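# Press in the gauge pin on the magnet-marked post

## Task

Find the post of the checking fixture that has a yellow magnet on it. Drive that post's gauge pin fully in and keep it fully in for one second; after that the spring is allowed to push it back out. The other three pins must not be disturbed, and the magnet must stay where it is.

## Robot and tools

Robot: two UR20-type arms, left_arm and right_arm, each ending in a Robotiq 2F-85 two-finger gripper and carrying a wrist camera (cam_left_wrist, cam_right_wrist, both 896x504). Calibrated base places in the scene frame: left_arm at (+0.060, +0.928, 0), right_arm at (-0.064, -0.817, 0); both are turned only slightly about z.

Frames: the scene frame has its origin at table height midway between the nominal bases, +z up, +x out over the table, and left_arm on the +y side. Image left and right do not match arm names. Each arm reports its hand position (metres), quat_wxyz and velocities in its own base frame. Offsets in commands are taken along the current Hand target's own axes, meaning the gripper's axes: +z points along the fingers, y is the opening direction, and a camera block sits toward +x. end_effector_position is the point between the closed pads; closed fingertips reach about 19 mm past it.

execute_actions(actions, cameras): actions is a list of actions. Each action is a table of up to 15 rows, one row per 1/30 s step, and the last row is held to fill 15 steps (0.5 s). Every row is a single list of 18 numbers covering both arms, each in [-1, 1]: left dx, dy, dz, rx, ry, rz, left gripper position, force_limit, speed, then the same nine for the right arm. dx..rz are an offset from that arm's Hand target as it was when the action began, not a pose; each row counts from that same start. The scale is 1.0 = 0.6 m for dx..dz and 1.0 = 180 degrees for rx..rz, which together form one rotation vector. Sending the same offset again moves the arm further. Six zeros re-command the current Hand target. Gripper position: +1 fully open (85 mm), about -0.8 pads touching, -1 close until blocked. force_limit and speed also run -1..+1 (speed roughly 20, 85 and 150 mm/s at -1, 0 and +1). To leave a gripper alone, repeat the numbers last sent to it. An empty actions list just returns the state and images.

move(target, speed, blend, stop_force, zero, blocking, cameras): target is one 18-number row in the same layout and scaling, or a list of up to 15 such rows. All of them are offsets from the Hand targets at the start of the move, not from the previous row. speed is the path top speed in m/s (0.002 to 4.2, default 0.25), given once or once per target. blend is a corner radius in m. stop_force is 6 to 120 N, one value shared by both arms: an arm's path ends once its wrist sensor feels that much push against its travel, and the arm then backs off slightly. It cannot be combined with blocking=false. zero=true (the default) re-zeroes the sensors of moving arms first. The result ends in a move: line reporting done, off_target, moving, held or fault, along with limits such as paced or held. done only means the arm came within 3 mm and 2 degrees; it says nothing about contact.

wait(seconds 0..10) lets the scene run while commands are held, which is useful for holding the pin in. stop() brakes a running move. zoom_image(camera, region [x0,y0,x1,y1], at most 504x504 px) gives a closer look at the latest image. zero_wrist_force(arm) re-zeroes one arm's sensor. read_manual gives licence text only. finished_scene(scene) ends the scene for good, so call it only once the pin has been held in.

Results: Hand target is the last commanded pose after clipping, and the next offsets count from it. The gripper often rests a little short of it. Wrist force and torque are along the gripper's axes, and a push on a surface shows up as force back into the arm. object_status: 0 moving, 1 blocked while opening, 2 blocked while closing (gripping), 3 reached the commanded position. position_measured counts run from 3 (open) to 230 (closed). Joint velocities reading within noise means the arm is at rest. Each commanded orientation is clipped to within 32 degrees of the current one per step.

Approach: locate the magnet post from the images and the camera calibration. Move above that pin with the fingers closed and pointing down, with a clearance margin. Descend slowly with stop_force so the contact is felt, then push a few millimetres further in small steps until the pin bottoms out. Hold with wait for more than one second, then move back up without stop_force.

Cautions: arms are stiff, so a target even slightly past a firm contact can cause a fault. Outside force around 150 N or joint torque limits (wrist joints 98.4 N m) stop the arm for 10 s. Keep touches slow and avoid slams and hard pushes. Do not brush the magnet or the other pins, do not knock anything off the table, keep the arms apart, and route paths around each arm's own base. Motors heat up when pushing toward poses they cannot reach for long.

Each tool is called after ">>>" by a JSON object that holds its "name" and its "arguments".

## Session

>>> {"name": "execute_actions", "arguments": {"actions": []}}

Scene clock: 0.00 s.
left_arm: end_effector_position=(+0.3071, -0.4220, +0.1602) position_measured=3 object_status=3 end_effector_quat_wxyz=(+0.066, +0.956, -0.074, +0.275) | right_arm: end_effector_position=(+0.4900, -0.3027, +0.2369) position_measured=3 object_status=3 end_effector_quat_wxyz=(+0.548, -0.467, -0.511, -0.471)
Joint positions: left_arm=[-1.763 -1.739 2.857 -2.766 -1.003 1.555] | right_arm=[2.511 -2.074 -2.06 -2.212 2.389 -0.015]
Joint velocities: within noise
Joint torques (N m): no reading
Motor temperatures (°C): left_arm=[24 35 26 38 34 33] | right_arm=[28 35 35 36 33 38]
Wrist force (N): no reading
Wrist torque (N m): no reading
Wrist force, peak (N): no reading
Hand target: left_arm +0.3071, -0.4220, +0.1602; +0.066, +0.956, -0.074, +0.275 | right_arm +0.4900, -0.3027, +0.2369; +0.548, -0.467, -0.511, -0.471
Tool commands: left_gripper/position=+1.0 left_gripper/force_limit=+1.0 left_gripper/speed=+1.0 right_gripper/position=+1.0 right_gripper/force_limit=+1.0 right_gripper/speed=+1.0
camera_calibration:
cam_left_wrist: T_world_to_cam=[[-0.285835, -0.958093, 0.0188626, -0.30276], [-0.929607, 0.27245, -0.248197, 0.463413], [0.232657, -0.0884782, -0.968526, 0.172428], [0, 0, 0, 1]] pos_world=[0.304136, -0.401073, 0.28773]
cam_right_wrist: T_world_to_cam=[[0.978979, 0.0562001, -0.196068, -0.399553], [-0.174505, -0.266853, -0.947807, 0.238768], [-0.105588, 0.962097, -0.251436, 0.530477], [0, 0, 0, 1]] pos_world=[0.488832, -0.424199, 0.281347]

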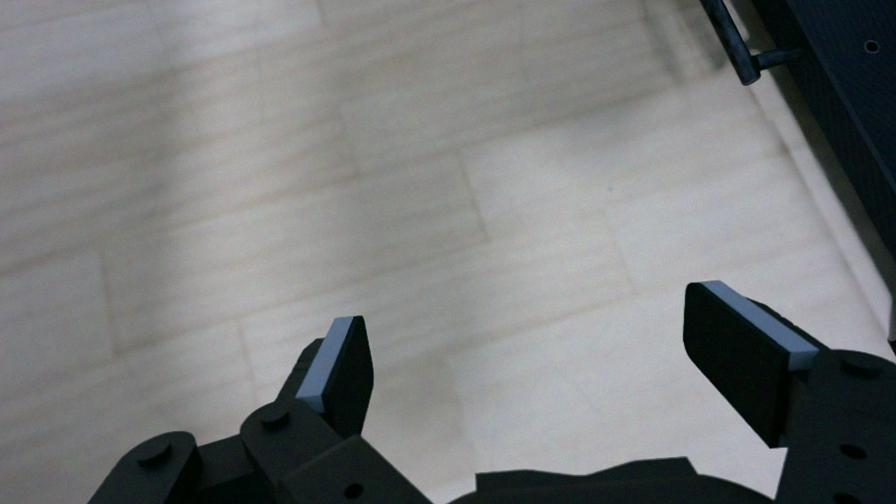

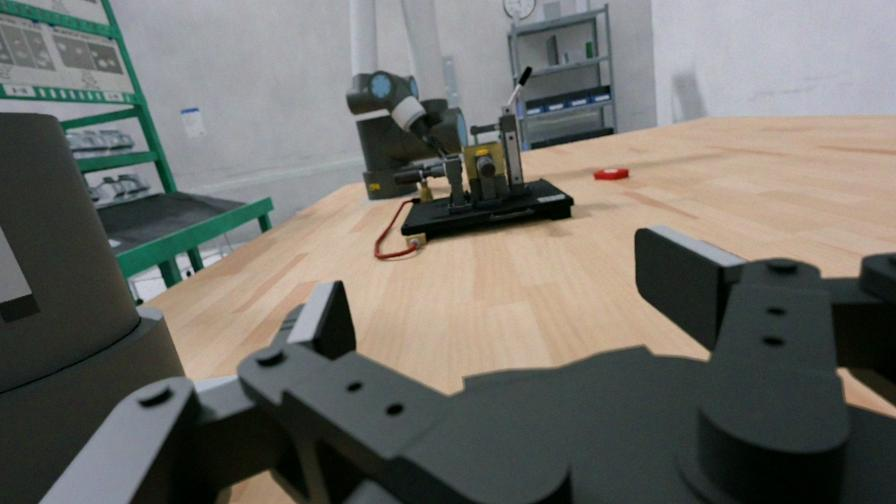

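>>> {"name": "zoom_image", "arguments": {"camera": "cam_right_wrist", "region": [360, 50, 600, 270]}}

Scaled by 2.100 from the camera's 896x504 image, which has a finer 1280x720 frame.

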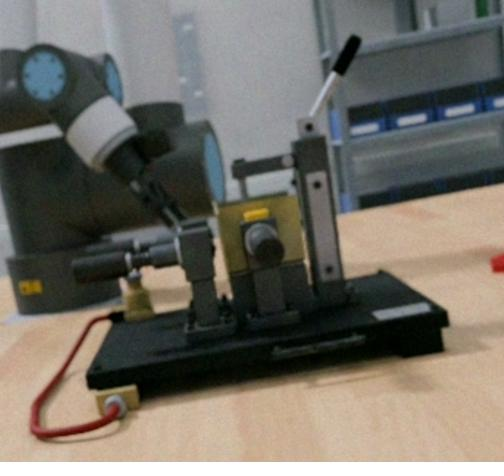

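>>> {"name": "move", "arguments": {"target": [[0,0,0,0,0,0,1,1,1,0.3413,0.036,0.261,-0.1144,-0.5036,0.0949,-1,-1,0],[0,0,0,0,0,0,1,1,1,0.2873,0.0805,0.7583,-0.1144,-0.5036,0.0949,-1,-1,0]], "speed": 0.65, "blend": 0.05, "cameras": []}}

>>> {"name": "move", "arguments": {"target": [0,0,0,0,0,0,1,1,1,0.6905,-0.237,0.0117,0,0,0,-1,-1,0], "speed": 0.5, "cameras": ["cam_right_wrist"]}}

Scene clock: 6.10 s.
left_arm: end_effector_position=(+0.3071, -0.4220, +0.1602) position_measured=3 object_status=3 end_effector_quat_wxyz=(+0.066, +0.956, -0.074, +0.275) | right_arm: end_effector_position=(+0.4892, +0.1476, +0.4270) position_measured=232 object_status=3 end_effector_quat_wxyz=(+0.000, +0.804, +0.595, +0.000)
Joint positions: left_arm=[-1.763 -1.739 2.857 -2.766 -1.003 1.555] | right_arm=[3.839 -1.122 -2.369 -1.222 1.57 2.564]
Joint velocities: within noise
Joint torques (N m): left_arm=[1.59 -12.29 -61.28 -8.8 3.81 -1.36] | right_arm=[29.73 -24.15 112.98 14.57 -4.07 5.37]
Motor temperatures (°C): left_arm=[24 35 26 38 34 33] | right_arm=[28 35 35 36 33 38]
Wrist force (N): left_arm=[-0.1 0.1 0.1] | right_arm=[0.7 3.0 2.6]
Wrist torque (N m): left_arm=[0.02 0.02 0.00] | right_arm=[1.50 -0.19 -0.48]
Wrist force, peak (N): left_arm=[-0.1 -0.5 -0.3] | right_arm=[5.4 0.4 3.0]
Hand target: left_arm +0.3071, -0.4220, +0.1602; +0.066, +0.956, -0.074, +0.275 | right_arm +0.4892, +0.1477, +0.4270; +0.000, +0.804, +0.595, +0.000
Off the commanded pose: left_arm 0.000 m, 0 deg | right_arm 0.000 m, 0 deg.
move: done
No camera images: "cameras" was empty.

Scene clock: 7.70 s.
left_arm: end_effector_position=(+0.3071, -0.4220, +0.1602) position_measured=3 object_status=3 end_effector_quat_wxyz=(+0.066, +0.956, -0.074, +0.275) | right_arm: end_effector_position=(+0.4739, +0.5853, +0.4197) position_measured=232 object_status=3 end_effector_quat_wxyz=(+0.000, +0.804, +0.595, +0.000)
Joint positions: left_arm=[-1.763 -1.739 2.857 -2.766 -1.003 1.555] | right_arm=[4.302 -1.479 -2.145 -1.089 1.57 3.027]
Joint velocities: within noise
Joint torques (N m): left_arm=[10.34 -11.37 -60.35 -8.01 4.06 -0.72] | right_arm=[19.25 52.13 111.24 14.99 -3.82 6.26]
Motor temperatures (°C): left_arm=[24 35 26 38 34 33] | right_arm=[28 35 35 36 33 38]
Wrist force (N): left_arm=[0.0 -0.1 0.0] | right_arm=[-1.0 2.0 1.9]
Wrist torque (N m): left_arm=[-0.02 0.00 0.00] | right_arm=[1.41 0.24 -0.39]
Wrist force, peak (N): left_arm=[0.4 0.1 -0.4] | right_arm=[-3.1 4.5 2.6]
Hand target: left_arm +0.3071, -0.4220, +0.1602; +0.066, +0.956, -0.074, +0.275 | right_arm +0.4740, +0.5855, +0.4196; +0.000, +0.804, +0.595, +0.000
Off the commanded pose: left_arm 0.000 m, 0 deg | right_arm 0.000 m, 0 deg.
move: done
camera_calibration:
cam_right_wrist: T_world_to_cam=[[0.893586, -0.443261, 0.0708844, -0.177167], [-0.444017, -0.849577, 0.284726, 0.5977], [-0.0659863, -0.285901, -0.955985, 0.727818], [0, 0, 0, 1]] pos_world=[0.471728, 0.637344, 0.538161]
Images, in order (width x height): cam_right_wrist 896x504.

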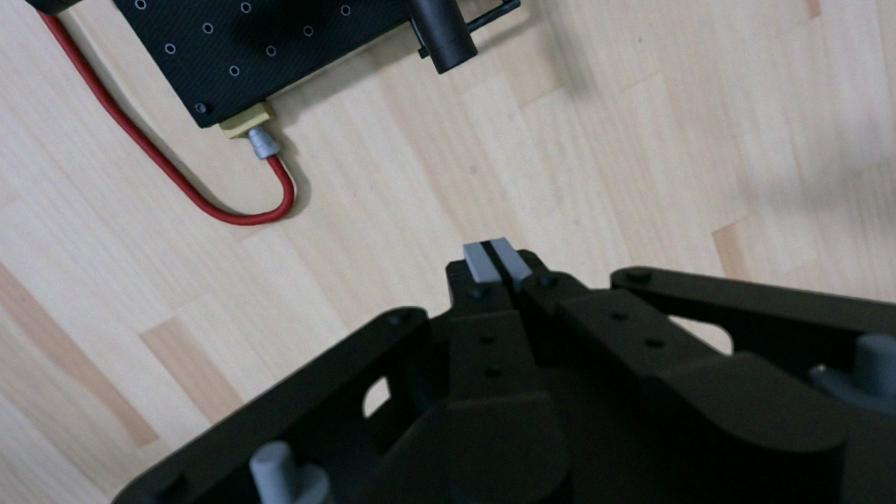

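>>> {"name": "move", "arguments": {"target": [0,0,0,0,0,0,1,1,1,0.0662,0.0512,0.4167,0,0,-0.0944,-1,-1,0], "speed": 0.4, "cameras": ["cam_right_wrist"]}}

>>> {"name": "move", "arguments": {"target": [[0,0,0,0,0,0,1,1,1,0.03,0,0,0,0,0,-1,-1,0],[0,0,0,0,0,0,1,1,1,0.15,0,0,0,0,0,-1,-1,0]], "speed": [0.1,0.015], "stop_force": 30, "cameras": ["cam_right_wrist"]}}

>>> {"name": "move", "arguments": {"target": [0,0,0,0,0,0,1,1,1,0.01,0,0,0,0,0,-1,-1,0], "speed": 0.006, "stop_force": 14, "cameras": []}}

>>> {"name": "wait", "arguments": {"seconds": 1.1, "cameras": ["cam_right_wrist"]}}

Scene clock: 9.70 s.
left_arm: end_effector_position=(+0.3071, -0.4220, +0.1602) position_measured=3 object_status=3 end_effector_quat_wxyz=(+0.066, +0.956, -0.074, +0.275) | right_arm: end_effector_position=(+0.5149, +0.6143, +0.1698) position_measured=232 object_status=3 end_effector_quat_wxyz=(+0.000, +0.707, +0.707, +0.000)
Joint positions: left_arm=[-1.763 -1.739 2.857 -2.766 -1.003 1.555] | right_arm=[4.268 -1.768 -2.283 -0.662 1.57 2.697]
Joint velocities: within noise
Joint torques (N m): left_arm=[5.71 -8.43 -61.14 -6.77 3.58 -0.78] | right_arm=[-24.47 69.31 56.85 14.72 5.09 -7.86]
Motor temperatures (°C): left_arm=[24 35 26 38 34 33] | right_arm=[28 35 35 36 33 38]
Wrist force (N): left_arm=[-0.1 0.0 0.0] | right_arm=[-0.3 2.3 1.6]
Wrist torque (N m): left_arm=[0.01 0.03 0.00] | right_arm=[1.45 0.00 -0.42]
Wrist force, peak (N): left_arm=[0.0 -0.4 0.1] | right_arm=[0.2 2.8 5.8]
Hand target: left_arm +0.3071, -0.4220, +0.1602; +0.066, +0.956, -0.074, +0.275 | right_arm +0.5150, +0.6144, +0.1696; +0.000, +0.707, +0.707, +0.000
Off the commanded pose: left_arm 0.000 m, 0 deg | right_arm 0.000 m, 0 deg.
move: done
camera_calibration:
cam_right_wrist: T_world_to_cam=[[0.984118, -0.162818, 0.0707245, -0.402056], [-0.176354, -0.942224, 0.284803, 0.630822], [0.0202673, -0.292753, -0.955973, 0.459726], [0, 0, 0, 1]] pos_world=[0.497602, 0.663499, 0.288261]
Images, in order (width x height): cam_right_wrist 896x504.

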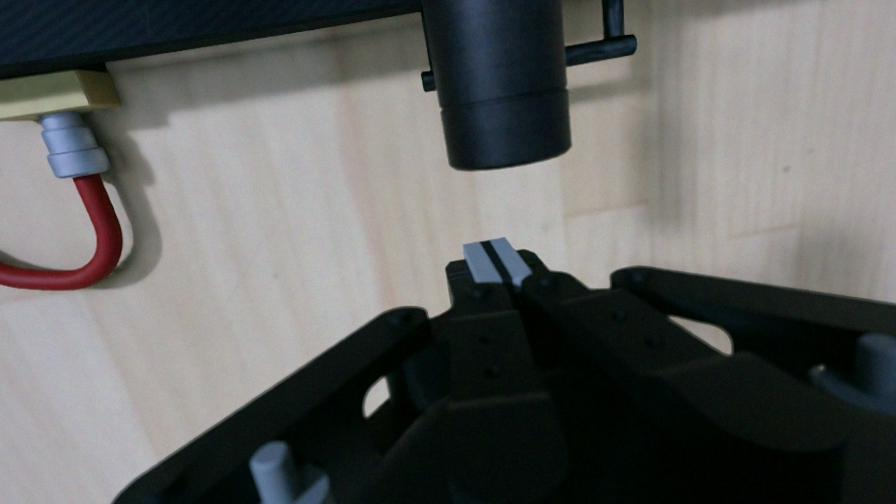

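Scene clock: 12.90 s.
left_arm: end_effector_position=(+0.3071, -0.4220, +0.1602) position_measured=3 object_status=3 end_effector_quat_wxyz=(+0.066, +0.956, -0.074, +0.275) | right_arm: end_effector_position=(+0.5149, +0.6585, +0.1696) position_measured=232 object_status=3 end_effector_quat_wxyz=(+0.000, +0.707, +0.707, +0.000)
Joint positions: left_arm=[-1.763 -1.739 2.857 -2.766 -1.003 1.555] | right_arm=[4.292 -1.802 -2.236 -0.675 1.57 2.72]
Joint velocities: within noise
Joint torques (N m): left_arm=[11.83 -9.51 -66.47 -7.18 4.61 -0.82] | right_arm=[-7.03 131.4 76.81 19.46 7.17 -6.91]
Motor temperatures (°C): left_arm=[24 35 26 38 34 33] | right_arm=[28 35 35 36 33 38]
Wrist force (N): left_arm=[0.2 -0.1 -0.5] | right_arm=[-19.8 2.5 7.1]
Wrist torque (N m): left_arm=[-0.01 -0.03 0.00] | right_arm=[1.53 0.19 -0.48]
Wrist force, peak (N): left_arm=[0.5 0.1 -0.3] | right_arm=[-61.1 3.4 -8.4]
Hand target: left_arm +0.3071, -0.4220, +0.1602; +0.066, +0.956, -0.074, +0.275 | right_arm +0.5149, +0.6585, +0.1696; +0.000, +0.707, +0.707, +0.000 (not the last commanded pose)
Off the commanded pose: left_arm 0.000 m, 0 deg | right_arm 0.046 m, 0 deg.
move: contact (right_arm); path passed 1 of 2 targets
camera_calibration:
cam_right_wrist: T_world_to_cam=[[0.984135, -0.162726, 0.0706951, -0.394911], [-0.176258, -0.942239, 0.284813, 0.672485], [0.0202654, -0.292755, -0.955973, 0.472476], [0, 0, 0, 1]] pos_world=[0.497602, 0.707699, 0.288061]
Images, in order (width x height): cam_right_wrist 896x504.

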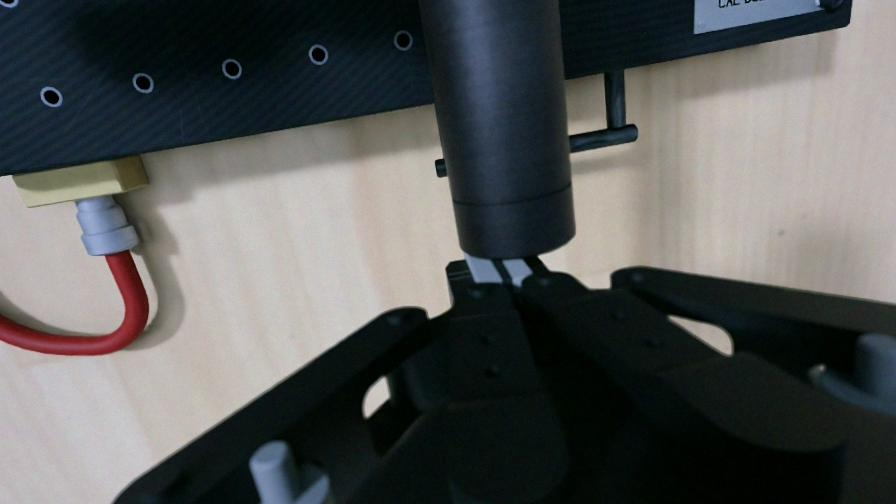

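Scene clock: 13.57 s.
left_arm: end_effector_position=(+0.3071, -0.4220, +0.1602) position_measured=3 object_status=3 end_effector_quat_wxyz=(+0.066, +0.956, -0.074, +0.275) | right_arm: end_effector_position=(+0.5149, +0.6587, +0.1696) position_measured=232 object_status=3 end_effector_quat_wxyz=(+0.000, +0.707, +0.707, +0.000)
Joint positions: left_arm=[-1.763 -1.739 2.857 -2.766 -1.003 1.555] | right_arm=[4.292 -1.802 -2.236 -0.675 1.57 2.72]
Joint velocities: within noise
Joint torques (N m): left_arm=[11.17 -9.66 -65.84 -6.91 4.7 -1] | right_arm=[8.29 126.44 85.92 25.54 6.42 2.68]
Motor temperatures (°C): left_arm=[24 35 26 38 34 33] | right_arm=[28 35 35 36 33 38]
Wrist force (N): left_arm=[0.1 0.1 -0.3] | right_arm=[-40.0 -0.8 -6.3]
Wrist torque (N m): left_arm=[0.02 -0.02 0.00] | right_arm=[1.56 0.26 -0.61]
Wrist force, peak (N): left_arm=[-0.5 -0.1 -0.2] | right_arm=[-44.9 -2.4 -6.3]
Hand target: left_arm +0.3071, -0.4220, +0.1602; +0.066, +0.956, -0.074, +0.275 | right_arm +0.5149, +0.6586, +0.1696; +0.000, +0.707, +0.707, +0.000 (not the last commanded pose)
Off the commanded pose: left_arm 0.000 m, 0 deg | right_arm 0.006 m, 0 deg.
move: contact (right_arm)
No camera images: "cameras" was empty.

Scene clock: 14.67 s.
left_arm: end_effector_position=(+0.3071, -0.4220, +0.1602) position_measured=3 object_status=3 end_effector_quat_wxyz=(+0.066, +0.956, -0.074, +0.275) | right_arm: end_effector_position=(+0.5149, +0.6586, +0.1696) position_measured=232 object_status=3 end_effector_quat_wxyz=(+0.000, +0.707, +0.707, +0.000)
Joint positions: left_arm=[-1.763 -1.739 2.857 -2.766 -1.003 1.555] | right_arm=[4.292 -1.802 -2.236 -0.675 1.57 2.72]
Joint velocities: within noise
Joint torques (N m): left_arm=[13.77 -11.11 -65.69 -7.13 3.77 0.11] | right_arm=[5.36 127.6 86.54 21.92 6.8 3.49]
Motor temperatures (°C): left_arm=[24 35 26 38 34 33] | right_arm=[28 35 35 36 33 38]
Wrist force (N): left_arm=[-0.1 0.1 -0.1] | right_arm=[-35.5 1.1 -2.7]
Wrist torque (N m): left_arm=[0.02 0.02 0.00] | right_arm=[1.54 0.22 -0.56]
Wrist force, peak (N): left_arm=[0.4 -0.1 0.0] | right_arm=[-39.7 -0.3 -6.0]
Hand target: left_arm +0.3071, -0.4220, +0.1602; +0.066, +0.956, -0.074, +0.275 | right_arm +0.5149, +0.6586, +0.1696; +0.000, +0.707, +0.707, +0.000 (not the last commanded pose)
Tool commands: left_gripper/position=+1.0 left_gripper/force_limit=+1.0 left_gripper/speed=+1.0 right_gripper/position=-1.0 right_gripper/force_limit=-1.0 right_gripper/speed=+0.0
Off the commanded pose: left_arm 0.000 m, 0 deg | right_arm 0.006 m, 0 deg.
wait: 1.10 s; at rest by 0.17 s
camera_calibration:
cam_right_wrist: T_world_to_cam=[[0.984135, -0.162726, 0.0706951, -0.394895], [-0.176258, -0.942239, 0.284813, 0.672579], [0.0202654, -0.292755, -0.955973, 0.472506], [0, 0, 0, 1]] pos_world=[0.497602, 0.707799, 0.288061]
Images, in order (width x height): cam_right_wrist 896x504.

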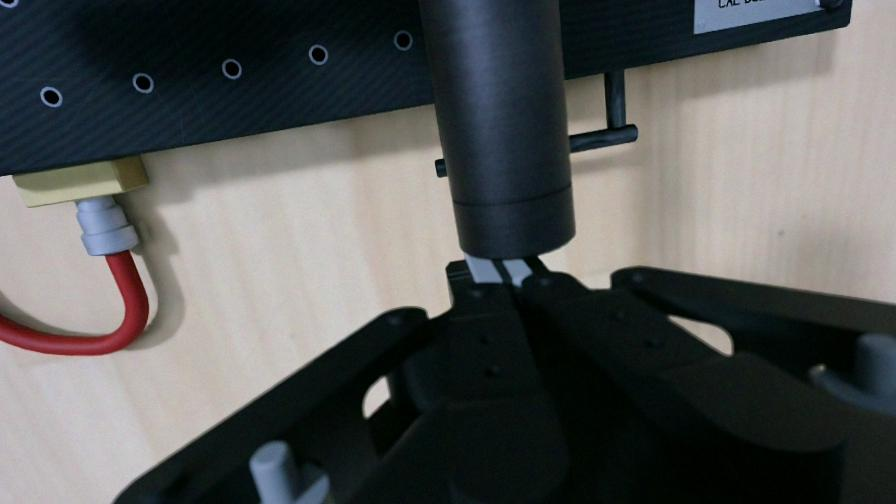

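>>> {"name": "finished_scene", "arguments": {"scene": 3}}

The scene is finished: the task was done.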